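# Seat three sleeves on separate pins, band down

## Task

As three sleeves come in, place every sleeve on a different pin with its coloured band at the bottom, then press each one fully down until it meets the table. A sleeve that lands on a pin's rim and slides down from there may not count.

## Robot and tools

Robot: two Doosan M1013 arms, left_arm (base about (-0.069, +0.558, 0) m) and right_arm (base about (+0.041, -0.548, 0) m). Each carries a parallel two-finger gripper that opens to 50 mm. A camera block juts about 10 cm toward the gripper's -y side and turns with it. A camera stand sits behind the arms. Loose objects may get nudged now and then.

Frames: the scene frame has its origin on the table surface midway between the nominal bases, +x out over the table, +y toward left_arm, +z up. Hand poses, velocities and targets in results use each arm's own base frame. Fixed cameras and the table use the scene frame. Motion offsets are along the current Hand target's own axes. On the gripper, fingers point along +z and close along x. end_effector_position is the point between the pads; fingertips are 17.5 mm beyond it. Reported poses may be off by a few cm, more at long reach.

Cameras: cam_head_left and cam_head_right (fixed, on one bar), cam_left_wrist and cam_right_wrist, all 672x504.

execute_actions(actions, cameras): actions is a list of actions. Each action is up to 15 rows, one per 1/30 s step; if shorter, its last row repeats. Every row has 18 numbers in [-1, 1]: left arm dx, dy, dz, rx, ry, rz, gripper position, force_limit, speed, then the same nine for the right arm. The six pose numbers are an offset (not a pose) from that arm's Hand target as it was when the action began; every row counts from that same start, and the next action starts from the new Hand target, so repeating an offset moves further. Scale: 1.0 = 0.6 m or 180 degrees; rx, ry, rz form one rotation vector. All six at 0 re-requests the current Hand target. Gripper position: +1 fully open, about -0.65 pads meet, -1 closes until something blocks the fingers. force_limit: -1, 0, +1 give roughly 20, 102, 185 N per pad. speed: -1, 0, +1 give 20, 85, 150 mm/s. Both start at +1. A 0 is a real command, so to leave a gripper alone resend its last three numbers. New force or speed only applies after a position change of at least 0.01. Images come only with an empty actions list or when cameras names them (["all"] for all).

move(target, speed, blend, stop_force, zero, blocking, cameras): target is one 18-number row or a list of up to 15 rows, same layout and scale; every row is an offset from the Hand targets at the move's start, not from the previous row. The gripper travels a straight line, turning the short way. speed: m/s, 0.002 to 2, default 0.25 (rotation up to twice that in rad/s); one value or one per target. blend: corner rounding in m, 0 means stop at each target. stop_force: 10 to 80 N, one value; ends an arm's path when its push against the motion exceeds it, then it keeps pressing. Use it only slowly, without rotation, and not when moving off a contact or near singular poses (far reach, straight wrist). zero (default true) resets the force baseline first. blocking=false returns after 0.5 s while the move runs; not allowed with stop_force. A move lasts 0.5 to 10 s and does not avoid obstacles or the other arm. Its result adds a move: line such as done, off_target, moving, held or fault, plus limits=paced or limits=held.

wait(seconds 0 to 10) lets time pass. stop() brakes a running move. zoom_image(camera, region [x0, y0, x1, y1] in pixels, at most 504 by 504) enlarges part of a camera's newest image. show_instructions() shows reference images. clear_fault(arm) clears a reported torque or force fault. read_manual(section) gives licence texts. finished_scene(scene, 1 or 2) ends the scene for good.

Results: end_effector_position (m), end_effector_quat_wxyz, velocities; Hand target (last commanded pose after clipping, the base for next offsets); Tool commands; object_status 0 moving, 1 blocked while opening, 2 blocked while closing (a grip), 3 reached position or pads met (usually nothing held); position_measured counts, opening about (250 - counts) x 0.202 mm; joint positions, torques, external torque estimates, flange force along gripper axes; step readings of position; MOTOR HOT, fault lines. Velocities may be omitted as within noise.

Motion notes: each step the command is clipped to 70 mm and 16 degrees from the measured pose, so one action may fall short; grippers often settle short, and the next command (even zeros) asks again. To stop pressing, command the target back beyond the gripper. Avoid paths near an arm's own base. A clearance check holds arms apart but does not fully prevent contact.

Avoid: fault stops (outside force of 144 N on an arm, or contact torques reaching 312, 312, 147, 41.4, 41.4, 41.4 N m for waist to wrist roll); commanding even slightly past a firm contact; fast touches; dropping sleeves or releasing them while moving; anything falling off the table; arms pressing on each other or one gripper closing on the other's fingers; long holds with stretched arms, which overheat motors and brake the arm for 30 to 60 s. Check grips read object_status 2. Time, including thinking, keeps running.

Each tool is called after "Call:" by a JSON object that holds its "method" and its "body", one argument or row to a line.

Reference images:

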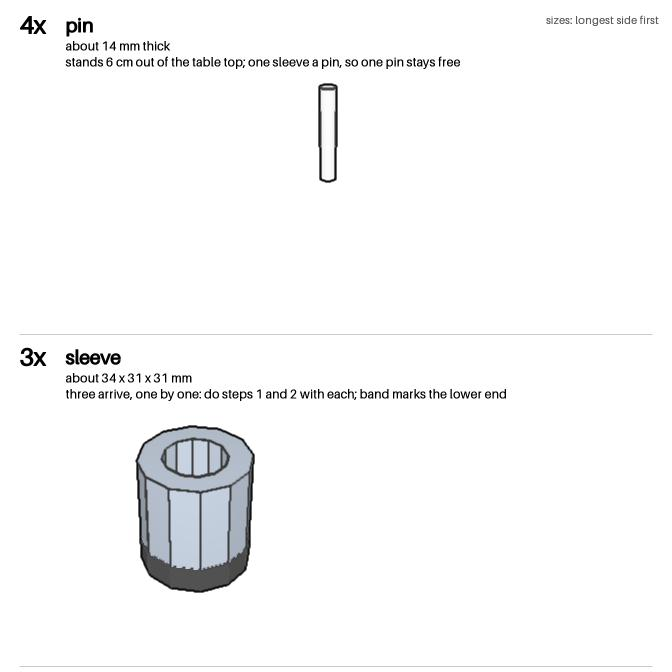

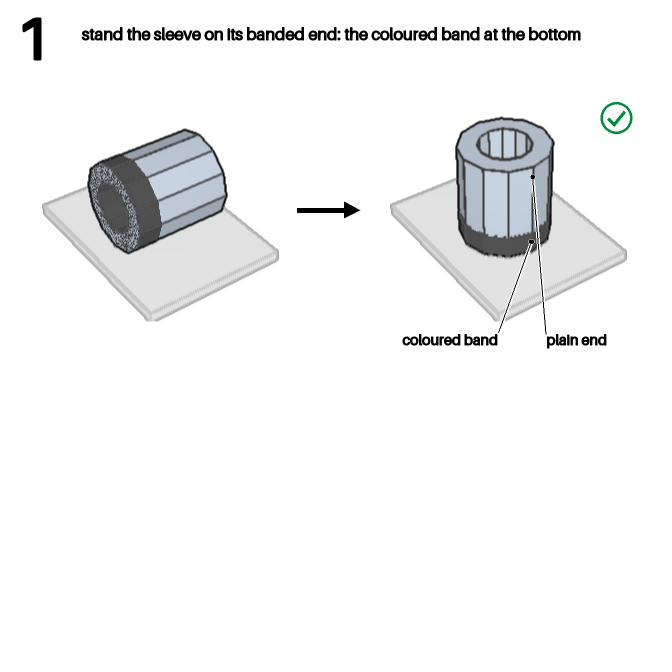

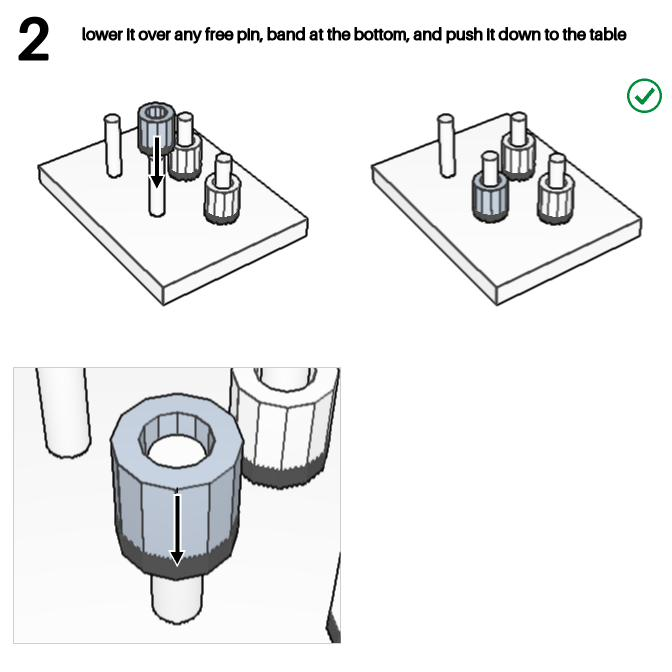

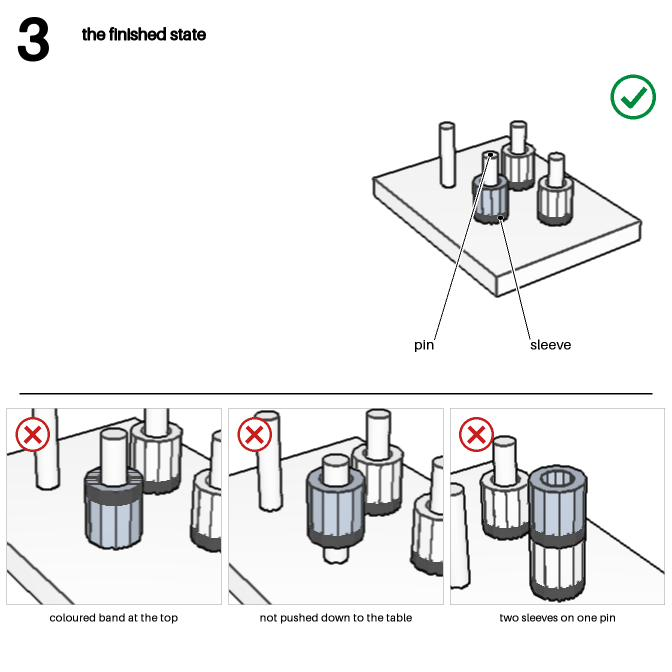

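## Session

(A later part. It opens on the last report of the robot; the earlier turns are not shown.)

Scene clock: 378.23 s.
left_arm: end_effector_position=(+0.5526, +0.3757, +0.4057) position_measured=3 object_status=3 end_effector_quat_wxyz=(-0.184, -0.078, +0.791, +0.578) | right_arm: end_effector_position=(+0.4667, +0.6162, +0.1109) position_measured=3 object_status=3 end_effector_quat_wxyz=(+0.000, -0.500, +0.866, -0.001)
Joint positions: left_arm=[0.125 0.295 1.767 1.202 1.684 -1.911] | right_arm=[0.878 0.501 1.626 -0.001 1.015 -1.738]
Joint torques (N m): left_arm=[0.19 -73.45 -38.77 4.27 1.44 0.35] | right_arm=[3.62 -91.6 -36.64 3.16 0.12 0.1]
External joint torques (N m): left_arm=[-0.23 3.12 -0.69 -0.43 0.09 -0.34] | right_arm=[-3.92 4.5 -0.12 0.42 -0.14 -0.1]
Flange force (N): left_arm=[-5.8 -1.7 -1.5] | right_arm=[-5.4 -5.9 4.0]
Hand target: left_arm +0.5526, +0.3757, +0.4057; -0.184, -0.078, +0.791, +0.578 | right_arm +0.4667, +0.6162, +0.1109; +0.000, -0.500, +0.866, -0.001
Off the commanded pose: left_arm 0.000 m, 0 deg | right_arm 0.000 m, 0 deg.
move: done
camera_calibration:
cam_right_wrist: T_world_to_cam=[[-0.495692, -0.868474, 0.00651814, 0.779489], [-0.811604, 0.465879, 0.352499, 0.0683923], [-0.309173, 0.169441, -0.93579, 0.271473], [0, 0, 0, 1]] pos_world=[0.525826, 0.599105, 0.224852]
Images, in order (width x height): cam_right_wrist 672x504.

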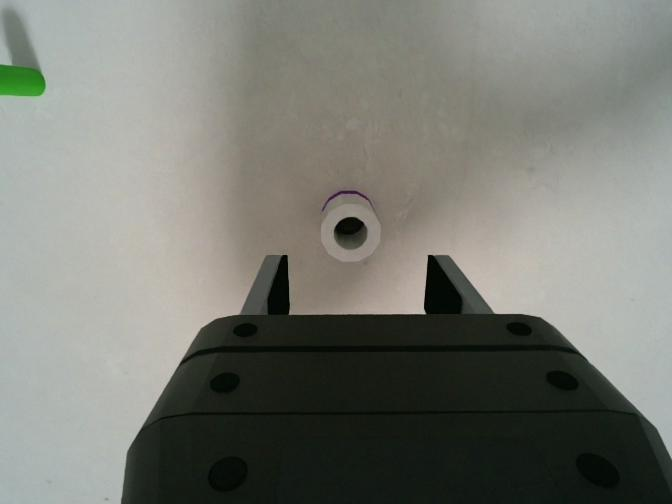

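Call:
{"method": "move", "body": {
  "target": [
    [0,0,0,0,0,0,1,1,1, 0,-0.0006,0.142,0,0,0,1,-0.5,-0.8],
    [0,0,0,0,0,0,1,1,1, 0,-0.0006,0.142,0,0,0,-1,-0.5,-0.6],
    [0,0,0,0,0,0,1,1,1, 0,-0.0006,-0.0068,0,0,0,-1,-0.5,-0.6],
    [0,0,0,0,0,0,1,1,1, -0.322,-0.1734,0.0182,0,0,0,-1,-0.5,-0.6]
  ],
  "speed": [0.12, 0.1, 0.12, 0.25],
  "blend": [0, 0, 0.02, 0],
  "cameras": ["cam_right_wrist"]
}}

Call:
{"method": "zoom_image", "body": {
  "camera": "cam_right_wrist",
  "region": [260, 120, 460, 330]
}}

Scene clock: 397.57 s.
left_arm: end_effector_position=(+0.5526, +0.3757, +0.4057) position_measured=3 object_status=3 end_effector_quat_wxyz=(-0.184, -0.078, +0.791, +0.578) | right_arm: end_effector_position=(+0.6535, +0.7313, +0.1000) position_measured=104 object_status=2 end_effector_quat_wxyz=(+0.000, -0.500, +0.866, -0.001)
Joint positions: left_arm=[0.125 0.295 1.767 1.202 1.684 -1.911] | right_arm=[0.807 0.819 1.09 -0.001 1.233 -1.81]
Joint torques (N m): left_arm=[1.07 -72.98 -38.6 4.25 1.42 0.34] | right_arm=[3.89 -122.69 -40.43 3.69 0.26 0.16]
External joint torques (N m): left_arm=[-0.78 1.94 -1.11 -0.39 0.12 -0.33] | right_arm=[-3.99 5.41 -0.31 0.3 -0.29 -0.16]
Flange force (N): left_arm=[-4.5 -0.7 -2.5] | right_arm=[-8.6 -6.1 3.4]
Hand target: left_arm +0.5526, +0.3757, +0.4057; -0.184, -0.078, +0.791, +0.578 | right_arm +0.6535, +0.7313, +0.1000; +0.000, -0.500, +0.866, -0.001
Off the commanded pose: left_arm 0.000 m, 0 deg | right_arm 0.000 m, 0 deg.
move: done
camera_calibration:
cam_right_wrist: T_world_to_cam=[[-0.495718, -0.868459, 0.00658138, 0.972198], [-0.811554, 0.465908, 0.352575, 0.170135], [-0.309263, 0.169436, -0.93576, 0.299474], [0, 0, 0, 1]] pos_world=[0.712626, 0.714305, 0.213852]
Images, in order (width x height): cam_right_wrist 672x504.

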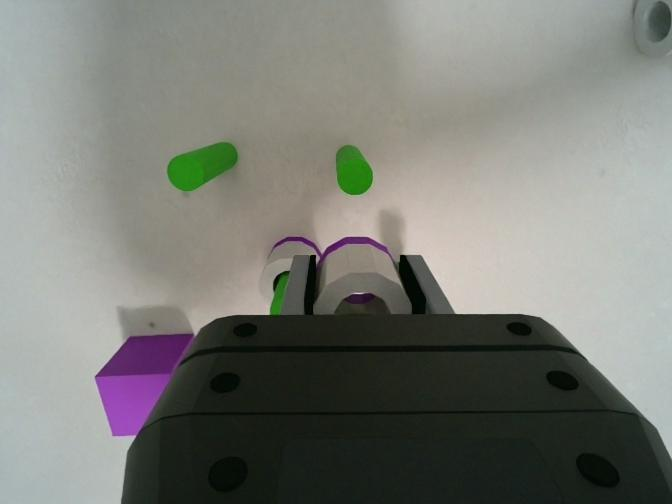

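Scaled by 2.400 from the camera's 672x504 image, which has a finer 960x720 frame.

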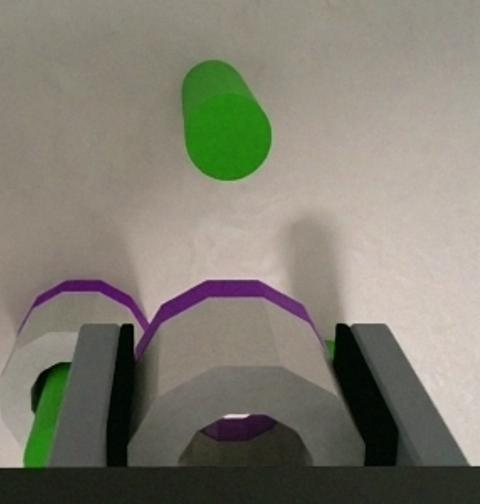

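Call:
{"method": "move", "body": {
  "target": [
    [0,0,0,0,0,0,1,1,1, -0.0011,-0.058,0,0,0,0,-1,-0.5,-0.6],
    [0,0,0,0,0,0,1,1,1, -0.0011,-0.058,0.0168,0,0,0,-1,-0.5,-0.6]
  ],
  "speed": [0.1, 0.1],
  "blend": [0.005, 0],
  "cameras": ["cam_right_wrist"]
}}

Call:
{"method": "move", "body": {
  "target": [
    [0,0,0,0,0,0,1,1,1, 0,0,0.0185,0,0,0,-1,-0.5,-0.6],
    [0,0,0,0,0,0,1,1,1, 0,0,0.0935,0,0,0,-1,-0.5,-0.6],
    [0,0,0,0,0,0,1,1,1, 0,0,0.1202,0,0,0,-1,-0.5,-0.6]
  ],
  "speed": [0.015, 0.04, 0.015],
  "stop_force": 12,
  "cameras": ["cam_right_wrist"]
}}

Scene clock: 405.90 s.
left_arm: end_effector_position=(+0.5526, +0.3757, +0.4057) position_measured=3 object_status=3 end_effector_quat_wxyz=(-0.184, -0.078, +0.791, +0.578) | right_arm: end_effector_position=(+0.6839, +0.7145, +0.0900) position_measured=104 object_status=2 end_effector_quat_wxyz=(+0.000, -0.500, +0.866, -0.001)
Joint positions: left_arm=[0.125 0.295 1.767 1.202 1.684 -1.911] | right_arm=[0.773 0.839 1.071 -0.001 1.232 -1.844]
Joint torques (N m): left_arm=[-0.01 -72.86 -38.54 4.28 1.44 0.38] | right_arm=[3.72 -125.84 -40.97 3.7 -0.04 0.25]
External joint torques (N m): left_arm=[0.03 2.61 -1.07 -0.42 0.08 -0.37] | right_arm=[-3.69 6.9 0.17 0.29 0.02 -0.25]
Flange force (N): left_arm=[-5.7 -0.9 -1.3] | right_arm=[-10.1 -6.5 4.3]
Hand target: left_arm +0.5526, +0.3757, +0.4057; -0.184, -0.078, +0.791, +0.578 | right_arm +0.6840, +0.7145, +0.0899; +0.000, -0.500, +0.866, -0.001
Off the commanded pose: left_arm 0.000 m, 0 deg | right_arm 0.000 m, 0 deg.
move: done
camera_calibration:
cam_right_wrist: T_world_to_cam=[[-0.495718, -0.868459, 0.00658138, 0.972743], [-0.811554, 0.465908, 0.352575, 0.206124], [-0.309263, 0.169436, -0.93576, 0.302458], [0, 0, 0, 1]] pos_world=[0.743026, 0.697505, 0.203952]
Images, in order (width x height): cam_right_wrist 672x504.

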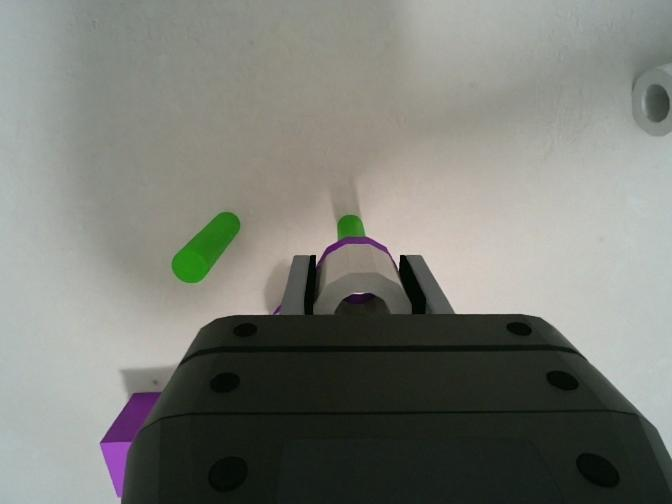

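Scene clock: 408.97 s.
left_arm: end_effector_position=(+0.5526, +0.3757, +0.4057) position_measured=3 object_status=3 end_effector_quat_wxyz=(-0.184, -0.078, +0.791, +0.578) | right_arm: end_effector_position=(+0.6841, +0.7145, +0.0259) position_measured=104 object_status=2 end_effector_quat_wxyz=(+0.000, -0.500, +0.866, +0.000)
Joint positions: left_arm=[0.125 0.295 1.767 1.202 1.684 -1.911] | right_arm=[0.773 0.883 1.112 -0.001 1.147 -1.844]
Joint torques (N m): left_arm=[0.95 -73.56 -38.75 4.28 1.36 0.36] | right_arm=[4.04 -95.54 -26.26 3.54 -0.93 0.2]
External joint torques (N m): left_arm=[-0.93 3.56 -0.7 -0.44 0.16 -0.35] | right_arm=[-3.72 -25.07 -13.19 0.33 0.9 -0.2]
Flange force (N): left_arm=[-6.3 -2.2 -2.6] | right_arm=[-1.1 -4.4 -26.6]
Hand target: left_arm +0.5526, +0.3757, +0.4057; -0.184, -0.078, +0.791, +0.578 | right_arm +0.6841, +0.7145, +0.0258; +0.000, -0.500, +0.866, +0.000 (not the last commanded pose)
Off the commanded pose: left_arm 0.000 m, 0 deg | right_arm 0.008 m, 0 deg.
move: contact (right_arm); path passed 2 of 3 targets
camera_calibration:
cam_right_wrist: T_world_to_cam=[[-0.495702, -0.868471, 0.00608618, 0.973332], [-0.811718, 0.465778, 0.352371, 0.229163], [-0.308859, 0.169731, -0.935841, 0.241952], [0, 0, 0, 1]] pos_world=[0.743227, 0.697506, 0.139755]
Images, in order (width x height): cam_right_wrist 672x504.

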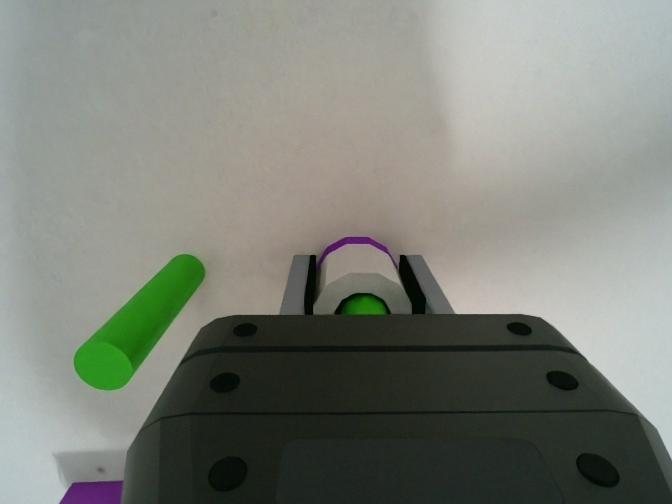

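Call:
{"method": "move", "body": {
  "target": [
    [0,0,0,0,0,0,1,1,1, 0,0,0,0,0,0,1,-0.5,-0.8],
    [0,0,0,0,0,0,1,1,1, 0,0,-0.165,0,0,0,1,-0.5,-0.8],
    [0,0,0,0,0,0,1,1,1, 0.2442,-0.109,-0.1403,0.2161,0.1556,0.3756,1,-0.5,-0.8]
  ],
  "speed": [0.1, 0.15, 0.3],
  "blend": [0, 0.02, 0],
  "cameras": ["cam_right_wrist", "cam_head_left"]
}}

Call:
{"method": "zoom_image", "body": {
  "camera": "cam_right_wrist",
  "region": [260, 220, 460, 330]
}}

Call:
{"method": "zoom_image", "body": {
  "camera": "cam_head_left",
  "region": [310, 200, 470, 310]
}}

Scene clock: 434.07 s.
left_arm: end_effector_position=(+0.5526, +0.3757, +0.4057) position_measured=3 object_status=3 end_effector_quat_wxyz=(-0.184, -0.078, +0.791, +0.578) | right_arm: end_effector_position=(+0.6673, +0.5550, +0.1101) position_measured=3 object_status=3 end_effector_quat_wxyz=(-0.038, +0.093, +0.919, -0.381)
Joint positions: left_arm=[0.125 0.295 1.767 1.202 1.684 -1.911] | right_arm=[0.785 0.966 0.952 -0.425 1.891 -0.578]
Joint torques (N m): left_arm=[0.77 -72.65 -38.5 4.25 1.35 0.48] | right_arm=[3.77 -130.61 -38.08 2.19 1.9 0.03]
External joint torques (N m): left_arm=[-0.78 2.75 -0.77 -0.42 0.17 -0.47] | right_arm=[-3.56 5.76 -0.24 0.37 -0.06 -0.03]
Flange force (N): left_arm=[-5.1 -1.8 -2.4] | right_arm=[-8.7 8.4 -2.9]
Hand target: left_arm +0.5526, +0.3757, +0.4057; -0.184, -0.078, +0.791, +0.578 | right_arm +0.6673, +0.5550, +0.1101; -0.038, +0.093, +0.919, -0.381
Off the commanded pose: left_arm 0.000 m, 0 deg | right_arm 0.000 m, 0 deg.
move: done
camera_calibration:
cam_right_wrist: T_world_to_cam=[[-0.979678, 0.200451, 0.00713394, 0.555492], [0.179765, 0.893241, -0.412074, -0.554616], [-0.0889731, -0.402417, -0.911123, 0.510782], [0, 0, 0, 1]] pos_world=[0.68935, 0.589604, 0.23288]
Images, in order (width x height): cam_head_left 672x504, cam_right_wrist 672x504.

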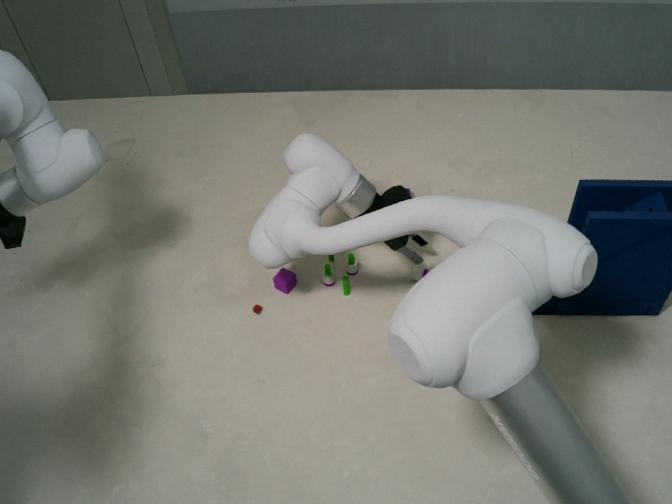

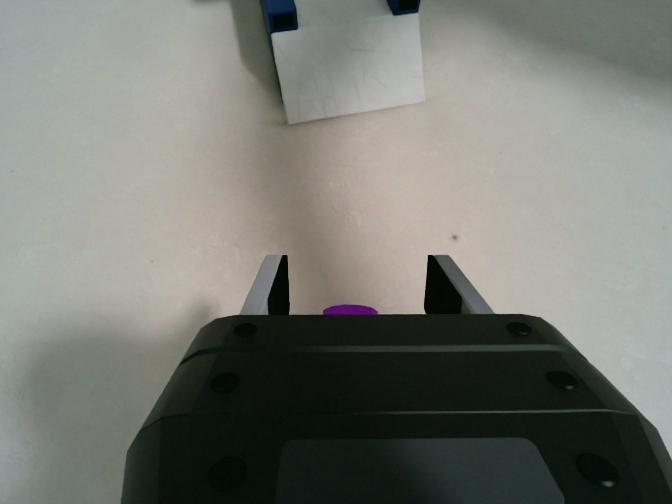

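Scaled by 2.520 from the camera's 672x504 image, which has a finer 960x720 frame.

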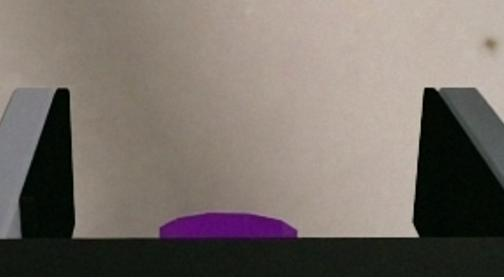

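Scaled by 3.150 from the camera's 672x504 image, which has a finer 960x720 frame.

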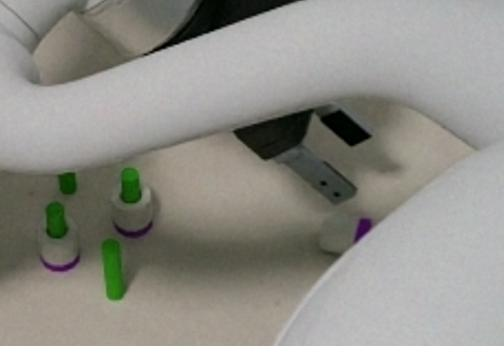

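Call:
{"method": "move", "body": {
  "target": [
    [0,0,0,0,0,0,1,1,1, 0.0008,0.0992,0.1038,0,0,0,1,-0.5,-0.8],
    [0,0,0,0,0,0,1,1,1, 0.0008,0.0992,0.1038,0,0,0,-1,-0.5,-0.6],
    [0,0,0,0,0,0,1,1,1, 0.0008,-0.014,-0.0093,0,0,0,-1,-0.5,-0.6],
    [0,0,0,0,0,0,1,1,1, 0.2555,0.0057,-0.029,0,-0.2809,-0.2809,-1,-0.5,-0.6],
    [0,0,0,0,0,0,1,1,1, 0.406,0.1128,-0.0232,-0.4282,0.0,-0.4358,-1,-0.5,-0.6]
  ],
  "speed": [0.12, 0.1, 0.12, 0.4, 0.4],
  "blend": [0, 0, 0.015, 0.02, 0],
  "cameras": ["cam_right_wrist", "cam_head_left"]
}}

Scene clock: 475.33 s.
left_arm: end_effector_position=(+0.5526, +0.3757, +0.4057) position_measured=3 object_status=3 end_effector_quat_wxyz=(-0.184, -0.078, +0.791, +0.578) | right_arm: end_effector_position=(+0.4402, +0.6603, +0.0718) position_measured=105 object_status=2 end_effector_quat_wxyz=(-0.191, -0.462, +0.801, +0.331)
Joint positions: left_arm=[0.125 0.295 1.767 1.202 1.684 -1.911] | right_arm=[0.693 0.694 1.556 0.755 1.313 -2.287]
Joint torques (N m): left_arm=[0.65 -73.23 -38.82 4.3 1.42 0.37] | right_arm=[4.08 -107.28 -34.68 3.71 1.49 0.22]
External joint torques (N m): left_arm=[-0.74 3.36 -0.54 -0.45 0.1 -0.35] | right_arm=[-3.69 5.32 -0.09 0.24 -0.13 -0.22]
Flange force (N): left_arm=[-5.7 -2.2 -2.2] | right_arm=[-4.7 -8.4 -0.2]
Hand target: left_arm +0.5526, +0.3757, +0.4057; -0.184, -0.078, +0.791, +0.578 | right_arm +0.4402, +0.6603, +0.0718; -0.191, -0.462, +0.800, +0.331
Off the commanded pose: left_arm 0.000 m, 0 deg | right_arm 0.000 m, 0 deg.
move: done
camera_calibration:
cam_right_wrist: T_world_to_cam=[[-0.493752, -0.869603, 0.00043669, 0.805259], [-0.358556, 0.204042, 0.910936, -0.0265255], [-0.792241, 0.44962, -0.412547, 0.209247], [0, 0, 0, 1]] pos_world=[0.553862, 0.611585, 0.110136]
Images, in order (width x height): cam_head_left 672x504, cam_right_wrist 672x504.

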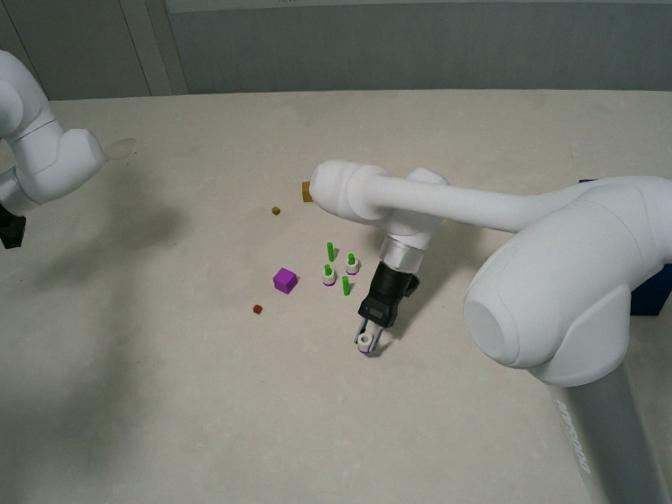

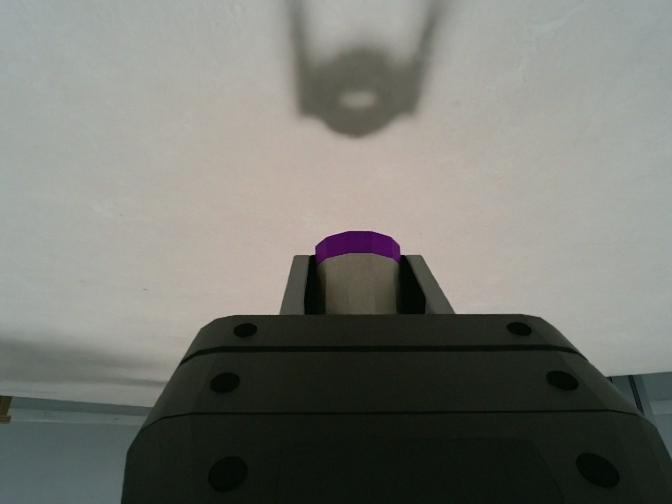

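Call:
{"method": "move", "body": {
  "target": [
    [0,0,0,0,0,0,1,1,1, 0,-0.0448,0.0448,0,0,0,-1,-0.5,-0.6],
    [0,0,0,0,0,0,1,1,1, 0,-0.0683,0.0683,0,0,0,-1,-0.5,-0.6]
  ],
  "speed": [0.1, 0.015],
  "stop_force": 10
}}

Call:
{"method": "move", "body": {
  "target": [
    [0,0,0,0,0,0,1,1,1, 0,0,0,0,0,0,1,-0.5,-0.8],
    [0,0,0,0,0,0,1,1,1, 0,0,-0.1,0,0,0,1,-0.5,-0.8],
    [0,0,0,0,0,0,1,1,1, 0,0.1111,-0.0927,0.25,0,0,1,-0.5,-0.8]
  ],
  "speed": [0.1, 0.15, 0.3],
  "blend": [0, 0.02, 0],
  "cameras": ["cam_right_wrist"]
}}

Call:
{"method": "zoom_image", "body": {
  "camera": "cam_right_wrist",
  "region": [260, 180, 460, 330]
}}

Scene clock: 488.13 s.
left_arm: end_effector_position=(+0.5526, +0.3757, +0.4057) position_measured=3 object_status=3 end_effector_quat_wxyz=(-0.184, -0.078, +0.791, +0.578) | right_arm: end_effector_position=(+0.4403, +0.6603, +0.0234) position_measured=105 object_status=2 end_effector_quat_wxyz=(-0.191, -0.462, +0.800, +0.331)
Joint positions: left_arm=[0.125 0.295 1.767 1.202 1.684 -1.911] | right_arm=[0.693 0.746 1.57 0.768 1.266 -2.334]
Joint torques (N m): left_arm=[0.41 -72.8 -38.48 4.24 1.45 0.34] | right_arm=[3.36 -88.29 -24.53 -0.19 -2.29 0.31]
External joint torques (N m): left_arm=[-0.34 2.38 -1.05 -0.39 0.08 -0.32] | right_arm=[-3.5 -15.69 -8.48 3.9 3.72 -0.31]
Flange force (N): left_arm=[-5.2 -0.8 -1.8] | right_arm=[-2.0 11.3 -18.6]
Hand target: left_arm +0.5526, +0.3757, +0.4057; -0.184, -0.078, +0.791, +0.578 | right_arm +0.4402, +0.6603, +0.0234; -0.191, -0.462, +0.800, +0.331 (not the last commanded pose)
Off the commanded pose: left_arm 0.000 m, 0 deg | right_arm 0.010 m, 0 deg.
move: contact (right_arm); path passed 1 of 2 targets

Scene clock: 491.27 s.
left_arm: end_effector_position=(+0.5526, +0.3757, +0.4057) position_measured=3 object_status=3 end_effector_quat_wxyz=(-0.184, -0.078, +0.791, +0.578) | right_arm: end_effector_position=(+0.4335, +0.6642, +0.1099) position_measured=3 object_status=3 end_effector_quat_wxyz=(+0.000, -0.500, +0.866, +0.000)
Joint positions: left_arm=[0.125 0.295 1.767 1.202 1.684 -1.911] | right_arm=[0.949 0.529 1.582 -0.001 1.031 -1.667]
Joint torques (N m): left_arm=[0.36 -73.45 -38.69 4.18 1.4 0.37] | right_arm=[3.68 -94.45 -36.85 3.15 0.11 0.2]
External joint torques (N m): left_arm=[-0.33 2.89 -0.91 -0.32 0.13 -0.35] | right_arm=[-3.4 4.39 -0.28 0.5 -0.13 -0.2]
Flange force (N): left_arm=[-5.8 -1.3 -1.8] | right_arm=[-6.2 -4.9 3.6]
Hand target: left_arm +0.5526, +0.3757, +0.4057; -0.184, -0.078, +0.791, +0.578 | right_arm +0.4334, +0.6642, +0.1098; +0.000, -0.500, +0.866, +0.000
Off the commanded pose: left_arm 0.000 m, 0 deg | right_arm 0.000 m, 0 deg.
move: done
camera_calibration:
cam_right_wrist: T_world_to_cam=[[-0.496113, -0.868238, 0.00586175, 0.80493], [-0.811354, 0.465993, 0.352924, 0.0191806], [-0.309153, 0.170334, -0.935634, 0.251427], [0, 0, 0, 1]] pos_world=[0.492628, 0.647106, 0.223756]
Images, in order (width x height): cam_right_wrist 672x504.

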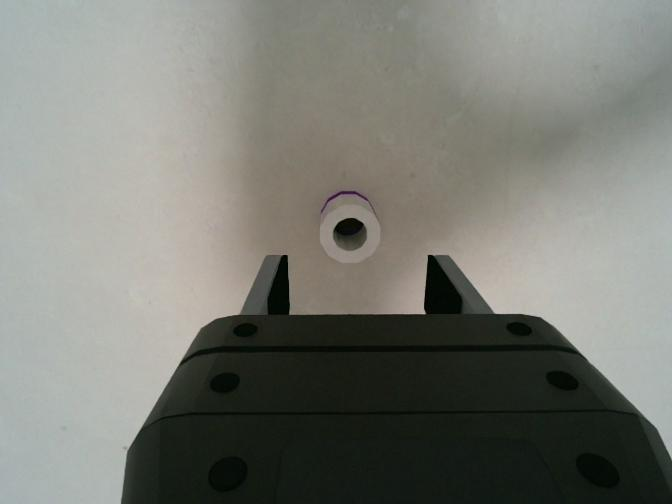

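Scaled by 2.520 from the camera's 672x504 image, which has a finer 960x720 frame.

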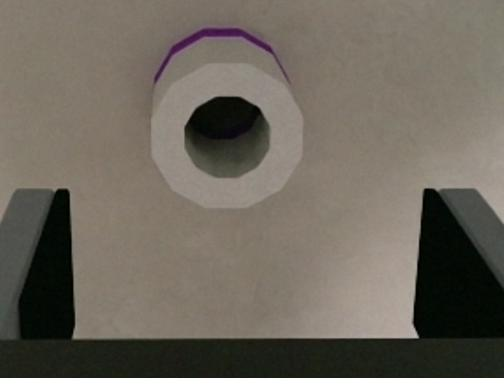

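Call:
{"method": "move", "body": {
  "target": [
    [0,0,0,0,0,0,1,1,1, 0,0,0.1402,0,0,0,1,-0.5,-0.8],
    [0,0,0,0,0,0,1,1,1, 0,0,0.1402,0,0,0,-1,-0.5,-0.6],
    [0,0,0,0,0,0,1,1,1, 0,0,-0.008,0,0,0,-1,-0.5,-0.6],
    [0,0,0,0,0,0,1,1,1, -0.2353,-0.1536,0.0163,0,0,0,-1,-0.5,-0.6]
  ],
  "speed": [0.12, 0.1, 0.12, 0.25],
  "blend": [0, 0, 0.02, 0],
  "cameras": ["cam_right_wrist"]
}}

Call:
{"method": "zoom_image", "body": {
  "camera": "cam_right_wrist",
  "region": [260, 120, 460, 330]
}}

Scene clock: 504.60 s.
left_arm: end_effector_position=(+0.5526, +0.3757, +0.4057) position_measured=3 object_status=3 end_effector_quat_wxyz=(-0.184, -0.078, +0.791, +0.578) | right_arm: end_effector_position=(+0.5839, +0.7402, +0.1001) position_measured=104 object_status=2 end_effector_quat_wxyz=(+0.000, -0.500, +0.866, +0.000)
Joint positions: left_arm=[0.125 0.295 1.767 1.202 1.684 -1.911] | right_arm=[0.867 0.756 1.206 -0.001 1.18 -1.75]
Joint torques (N m): left_arm=[-0.58 -72.83 -38.73 4.32 1.44 0.33] | right_arm=[4 -118.04 -39.65 3.6 0.1 0.18]
External joint torques (N m): left_arm=[0.57 2.51 -0.69 -0.47 0.09 -0.31] | right_arm=[-3.15 5.5 -0.45 0.35 -0.12 -0.18]
Flange force (N): left_arm=[-5.1 -1.0 -0.4] | right_arm=[-9.2 -4.9 3.5]
Hand target: left_arm +0.5526, +0.3757, +0.4057; -0.184, -0.078, +0.791, +0.578 | right_arm +0.5839, +0.7403, +0.1001; +0.000, -0.500, +0.866, +0.000
Off the commanded pose: left_arm 0.000 m, 0 deg | right_arm 0.000 m, 0 deg.
move: done
camera_calibration:
cam_right_wrist: T_world_to_cam=[[-0.496063, -0.868266, 0.00602544, 0.94554], [-0.811381, 0.466012, 0.352836, 0.109239], [-0.309163, 0.17014, -0.935666, 0.276056], [0, 0, 0, 1]] pos_world=[0.643028, 0.723106, 0.214055]
Images, in order (width x height): cam_right_wrist 672x504.

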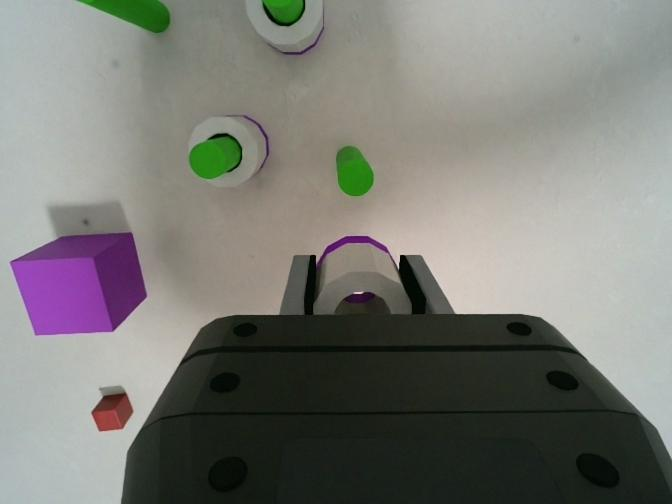

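Scaled by 2.400 from the camera's 672x504 image, which has a finer 960x720 frame.

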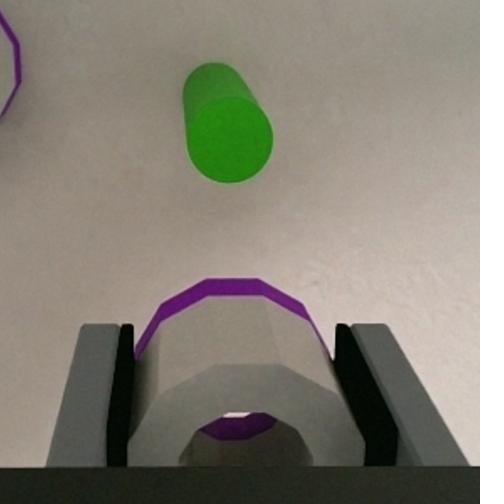

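Call:
{"method": "move", "body": {
  "target": [
    [0,0,0,0,0,0,1,1,1, -0.0008,-0.057,0,0,0,0,-1,-0.5,-0.6],
    [0,0,0,0,0,0,1,1,1, -0.0008,-0.057,0.0168,0,0,0,-1,-0.5,-0.6]
  ],
  "speed": [0.1, 0.1],
  "blend": [0.005, 0]
}}

Call:
{"method": "move", "body": {
  "target": [
    [0,0,0,0,0,0,1,1,1, 0,0,0.0185,0,0,0,-1,-0.5,-0.6],
    [0,0,0,0,0,0,1,1,1, 0,0,0.0935,0,0,0,-1,-0.5,-0.6],
    [0,0,0,0,0,0,1,1,1, 0,0,0.1202,0,0,0,-1,-0.5,-0.6]
  ],
  "speed": [0.015, 0.04, 0.015],
  "stop_force": 12,
  "cameras": ["cam_right_wrist"]
}}

Scene clock: 525.97 s.
left_arm: end_effector_position=(+0.5526, +0.3757, +0.4057) position_measured=3 object_status=3 end_effector_quat_wxyz=(-0.184, -0.078, +0.791, +0.578) | right_arm: end_effector_position=(+0.6137, +0.7236, +0.0902) position_measured=104 object_status=2 end_effector_quat_wxyz=(+0.000, -0.500, +0.866, +0.000)
Joint positions: left_arm=[0.125 0.295 1.767 1.202 1.684 -1.911] | right_arm=[0.831 0.772 1.195 -0.001 1.174 -1.786]
Joint torques (N m): left_arm=[0.67 -73.11 -38.71 4.31 1.44 0.34] | right_arm=[4.01 -119.41 -39.8 3.6 0.05 0.24]
External joint torques (N m): left_arm=[-0.75 2.63 -0.96 -0.44 0.09 -0.33] | right_arm=[-3.78 5.85 -0.23 0.32 -0.08 -0.24]
Flange force (N): left_arm=[-5.3 -1.3 -2.4] | right_arm=[-8.9 -5.9 3.9]
Hand target: left_arm +0.5526, +0.3757, +0.4057; -0.184, -0.078, +0.791, +0.578 | right_arm +0.6138, +0.7235, +0.0901; +0.000, -0.500, +0.866, +0.000
Off the commanded pose: left_arm 0.000 m, 0 deg | right_arm 0.000 m, 0 deg.
move: done

Scene clock: 529.03 s.
left_arm: end_effector_position=(+0.5526, +0.3757, +0.4057) position_measured=3 object_status=3 end_effector_quat_wxyz=(-0.184, -0.078, +0.791, +0.578) | right_arm: end_effector_position=(+0.6139, +0.7236, +0.0259) position_measured=104 object_status=2 end_effector_quat_wxyz=(+0.000, -0.500, +0.866, +0.000)
Joint positions: left_arm=[0.125 0.295 1.767 1.202 1.684 -1.911] | right_arm=[0.831 0.819 1.234 -0.001 1.088 -1.786]
Joint torques (N m): left_arm=[0.46 -73.18 -38.64 4.25 1.35 0.42] | right_arm=[3.33 -94.39 -26.54 3.31 -0.43 0.19]
External joint torques (N m): left_arm=[-0.69 3.41 -0.7 -0.41 0.17 -0.41] | right_arm=[-3.55 -20.59 -11.78 0.44 0.4 -0.19]
Flange force (N): left_arm=[-6.1 -2.1 -2.3] | right_arm=[-2.6 -4.5 -22.8]
Hand target: left_arm +0.5526, +0.3757, +0.4057; -0.184, -0.078, +0.791, +0.578 | right_arm +0.6139, +0.7236, +0.0258; +0.000, -0.500, +0.866, +0.000 (not the last commanded pose)
Off the commanded pose: left_arm 0.000 m, 0 deg | right_arm 0.008 m, 0 deg.
move: contact (right_arm); path passed 2 of 3 targets
camera_calibration:
cam_right_wrist: T_world_to_cam=[[-0.496103, -0.868244, 0.005752, 0.946421], [-0.81143, 0.465977, 0.352771, 0.167644], [-0.308972, 0.170344, -0.935692, 0.218385], [0, 0, 0, 1]] pos_world=[0.673029, 0.706406, 0.139757]
Images, in order (width x height): cam_right_wrist 672x504.

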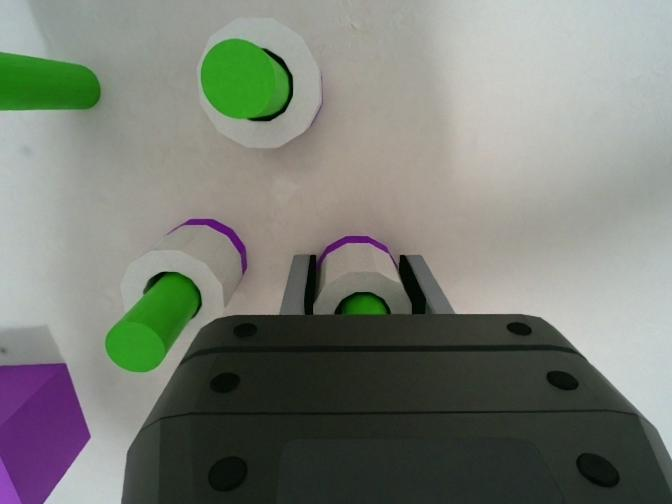

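Call:
{"method": "move", "body": {
  "target": [
    [0,0,0,0,0,0,1,1,1, 0,0,0,0,0,0,1,-0.5,-0.8],
    [0,0,0,0,0,0,1,1,1, 0,0,-0.18,0,0,0,1,-0.5,-0.8],
    [0,0,0,0,0,0,1,1,1, 0.12,-0.12,-0.25,0,0,0,1,-0.5,-0.8]
  ],
  "speed": [0.1, 0.15, 0.3],
  "blend": [0, 0.02, 0],
  "cameras": ["cam_head_left", "cam_right_wrist"]
}}

Call:
{"method": "zoom_image", "body": {
  "camera": "cam_head_left",
  "region": [280, 220, 400, 310]
}}

Scene clock: 538.10 s.
left_arm: end_effector_position=(+0.5526, +0.3757, +0.4057) position_measured=3 object_status=3 end_effector_quat_wxyz=(-0.184, -0.078, +0.791, +0.578) | right_arm: end_effector_position=(+0.6400, +0.6253, +0.1758) position_measured=3 object_status=3 end_effector_quat_wxyz=(+0.000, -0.500, +0.866, +0.000)
Joint positions: left_arm=[0.125 0.295 1.767 1.202 1.684 -1.911] | right_arm=[0.735 0.633 1.277 -0.001 1.231 -1.881]
Joint torques (N m): left_arm=[-0.12 -72.88 -38.42 4.27 1.38 0.35] | right_arm=[5.15 -107.18 -40.6 3.68 0.15 0.36]
External joint torques (N m): left_arm=[-0.19 3.48 -0.86 -0.43 0.13 -0.34] | right_arm=[-5.43 4.73 -0.13 0.3 -0.19 -0.36]
Flange force (N): left_arm=[-6.6 -1.6 -1.7] | right_arm=[-5.4 -8.2 2.8]
Hand target: left_arm +0.5526, +0.3757, +0.4057; -0.184, -0.078, +0.791, +0.578 | right_arm +0.6400, +0.6252, +0.1759; +0.000, -0.500, +0.866, +0.000
Off the commanded pose: left_arm 0.000 m, 0 deg | right_arm 0.000 m, 0 deg.
move: done
camera_calibration:
cam_right_wrist: T_world_to_cam=[[-0.496063, -0.868267, 0.00588041, 0.873143], [-0.811418, 0.465973, 0.352804, 0.181569], [-0.309068, 0.170241, -0.935679, 0.383624], [0, 0, 0, 1]] pos_world=[0.699028, 0.608206, 0.289756]
Images, in order (width x height): cam_head_left 672x504, cam_right_wrist 672x504.

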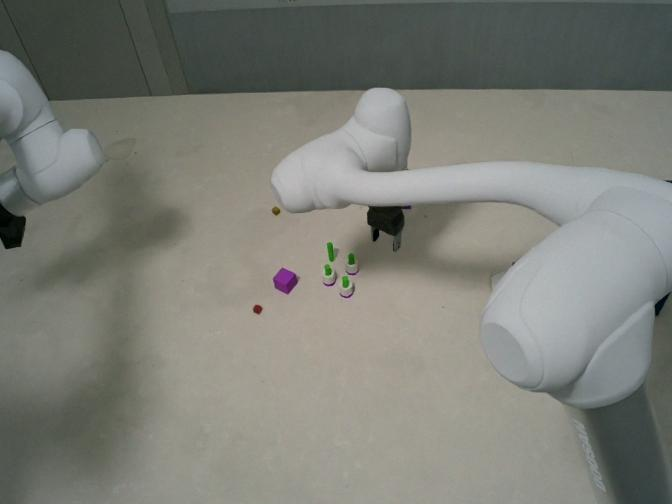

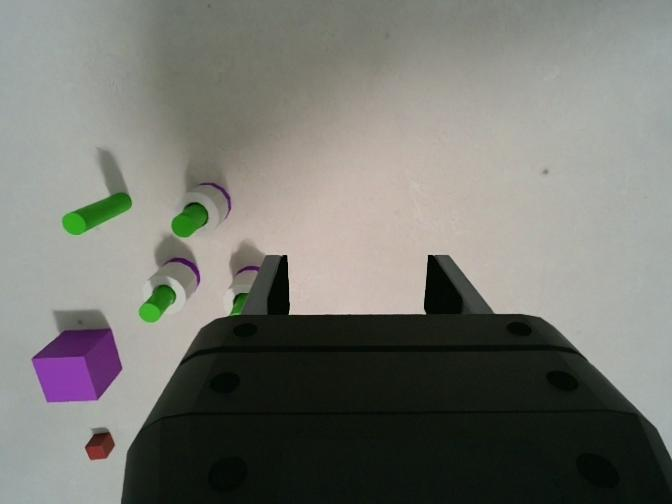

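Scaled by 4.200 from the camera's 672x504 image, which has a finer 960x720 frame.

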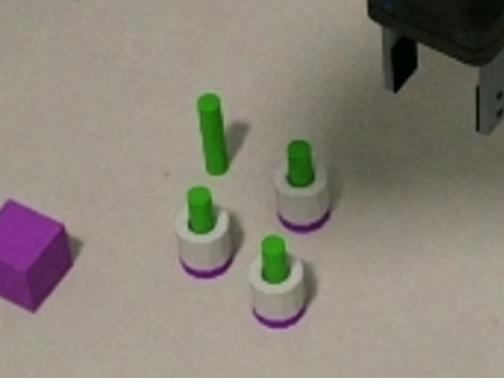

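All three sleeves are seated, band down, on their own pins.

Call:
{"method": "finished_scene", "body": {
  "scene": 2
}}

The scene is finished: the task was done.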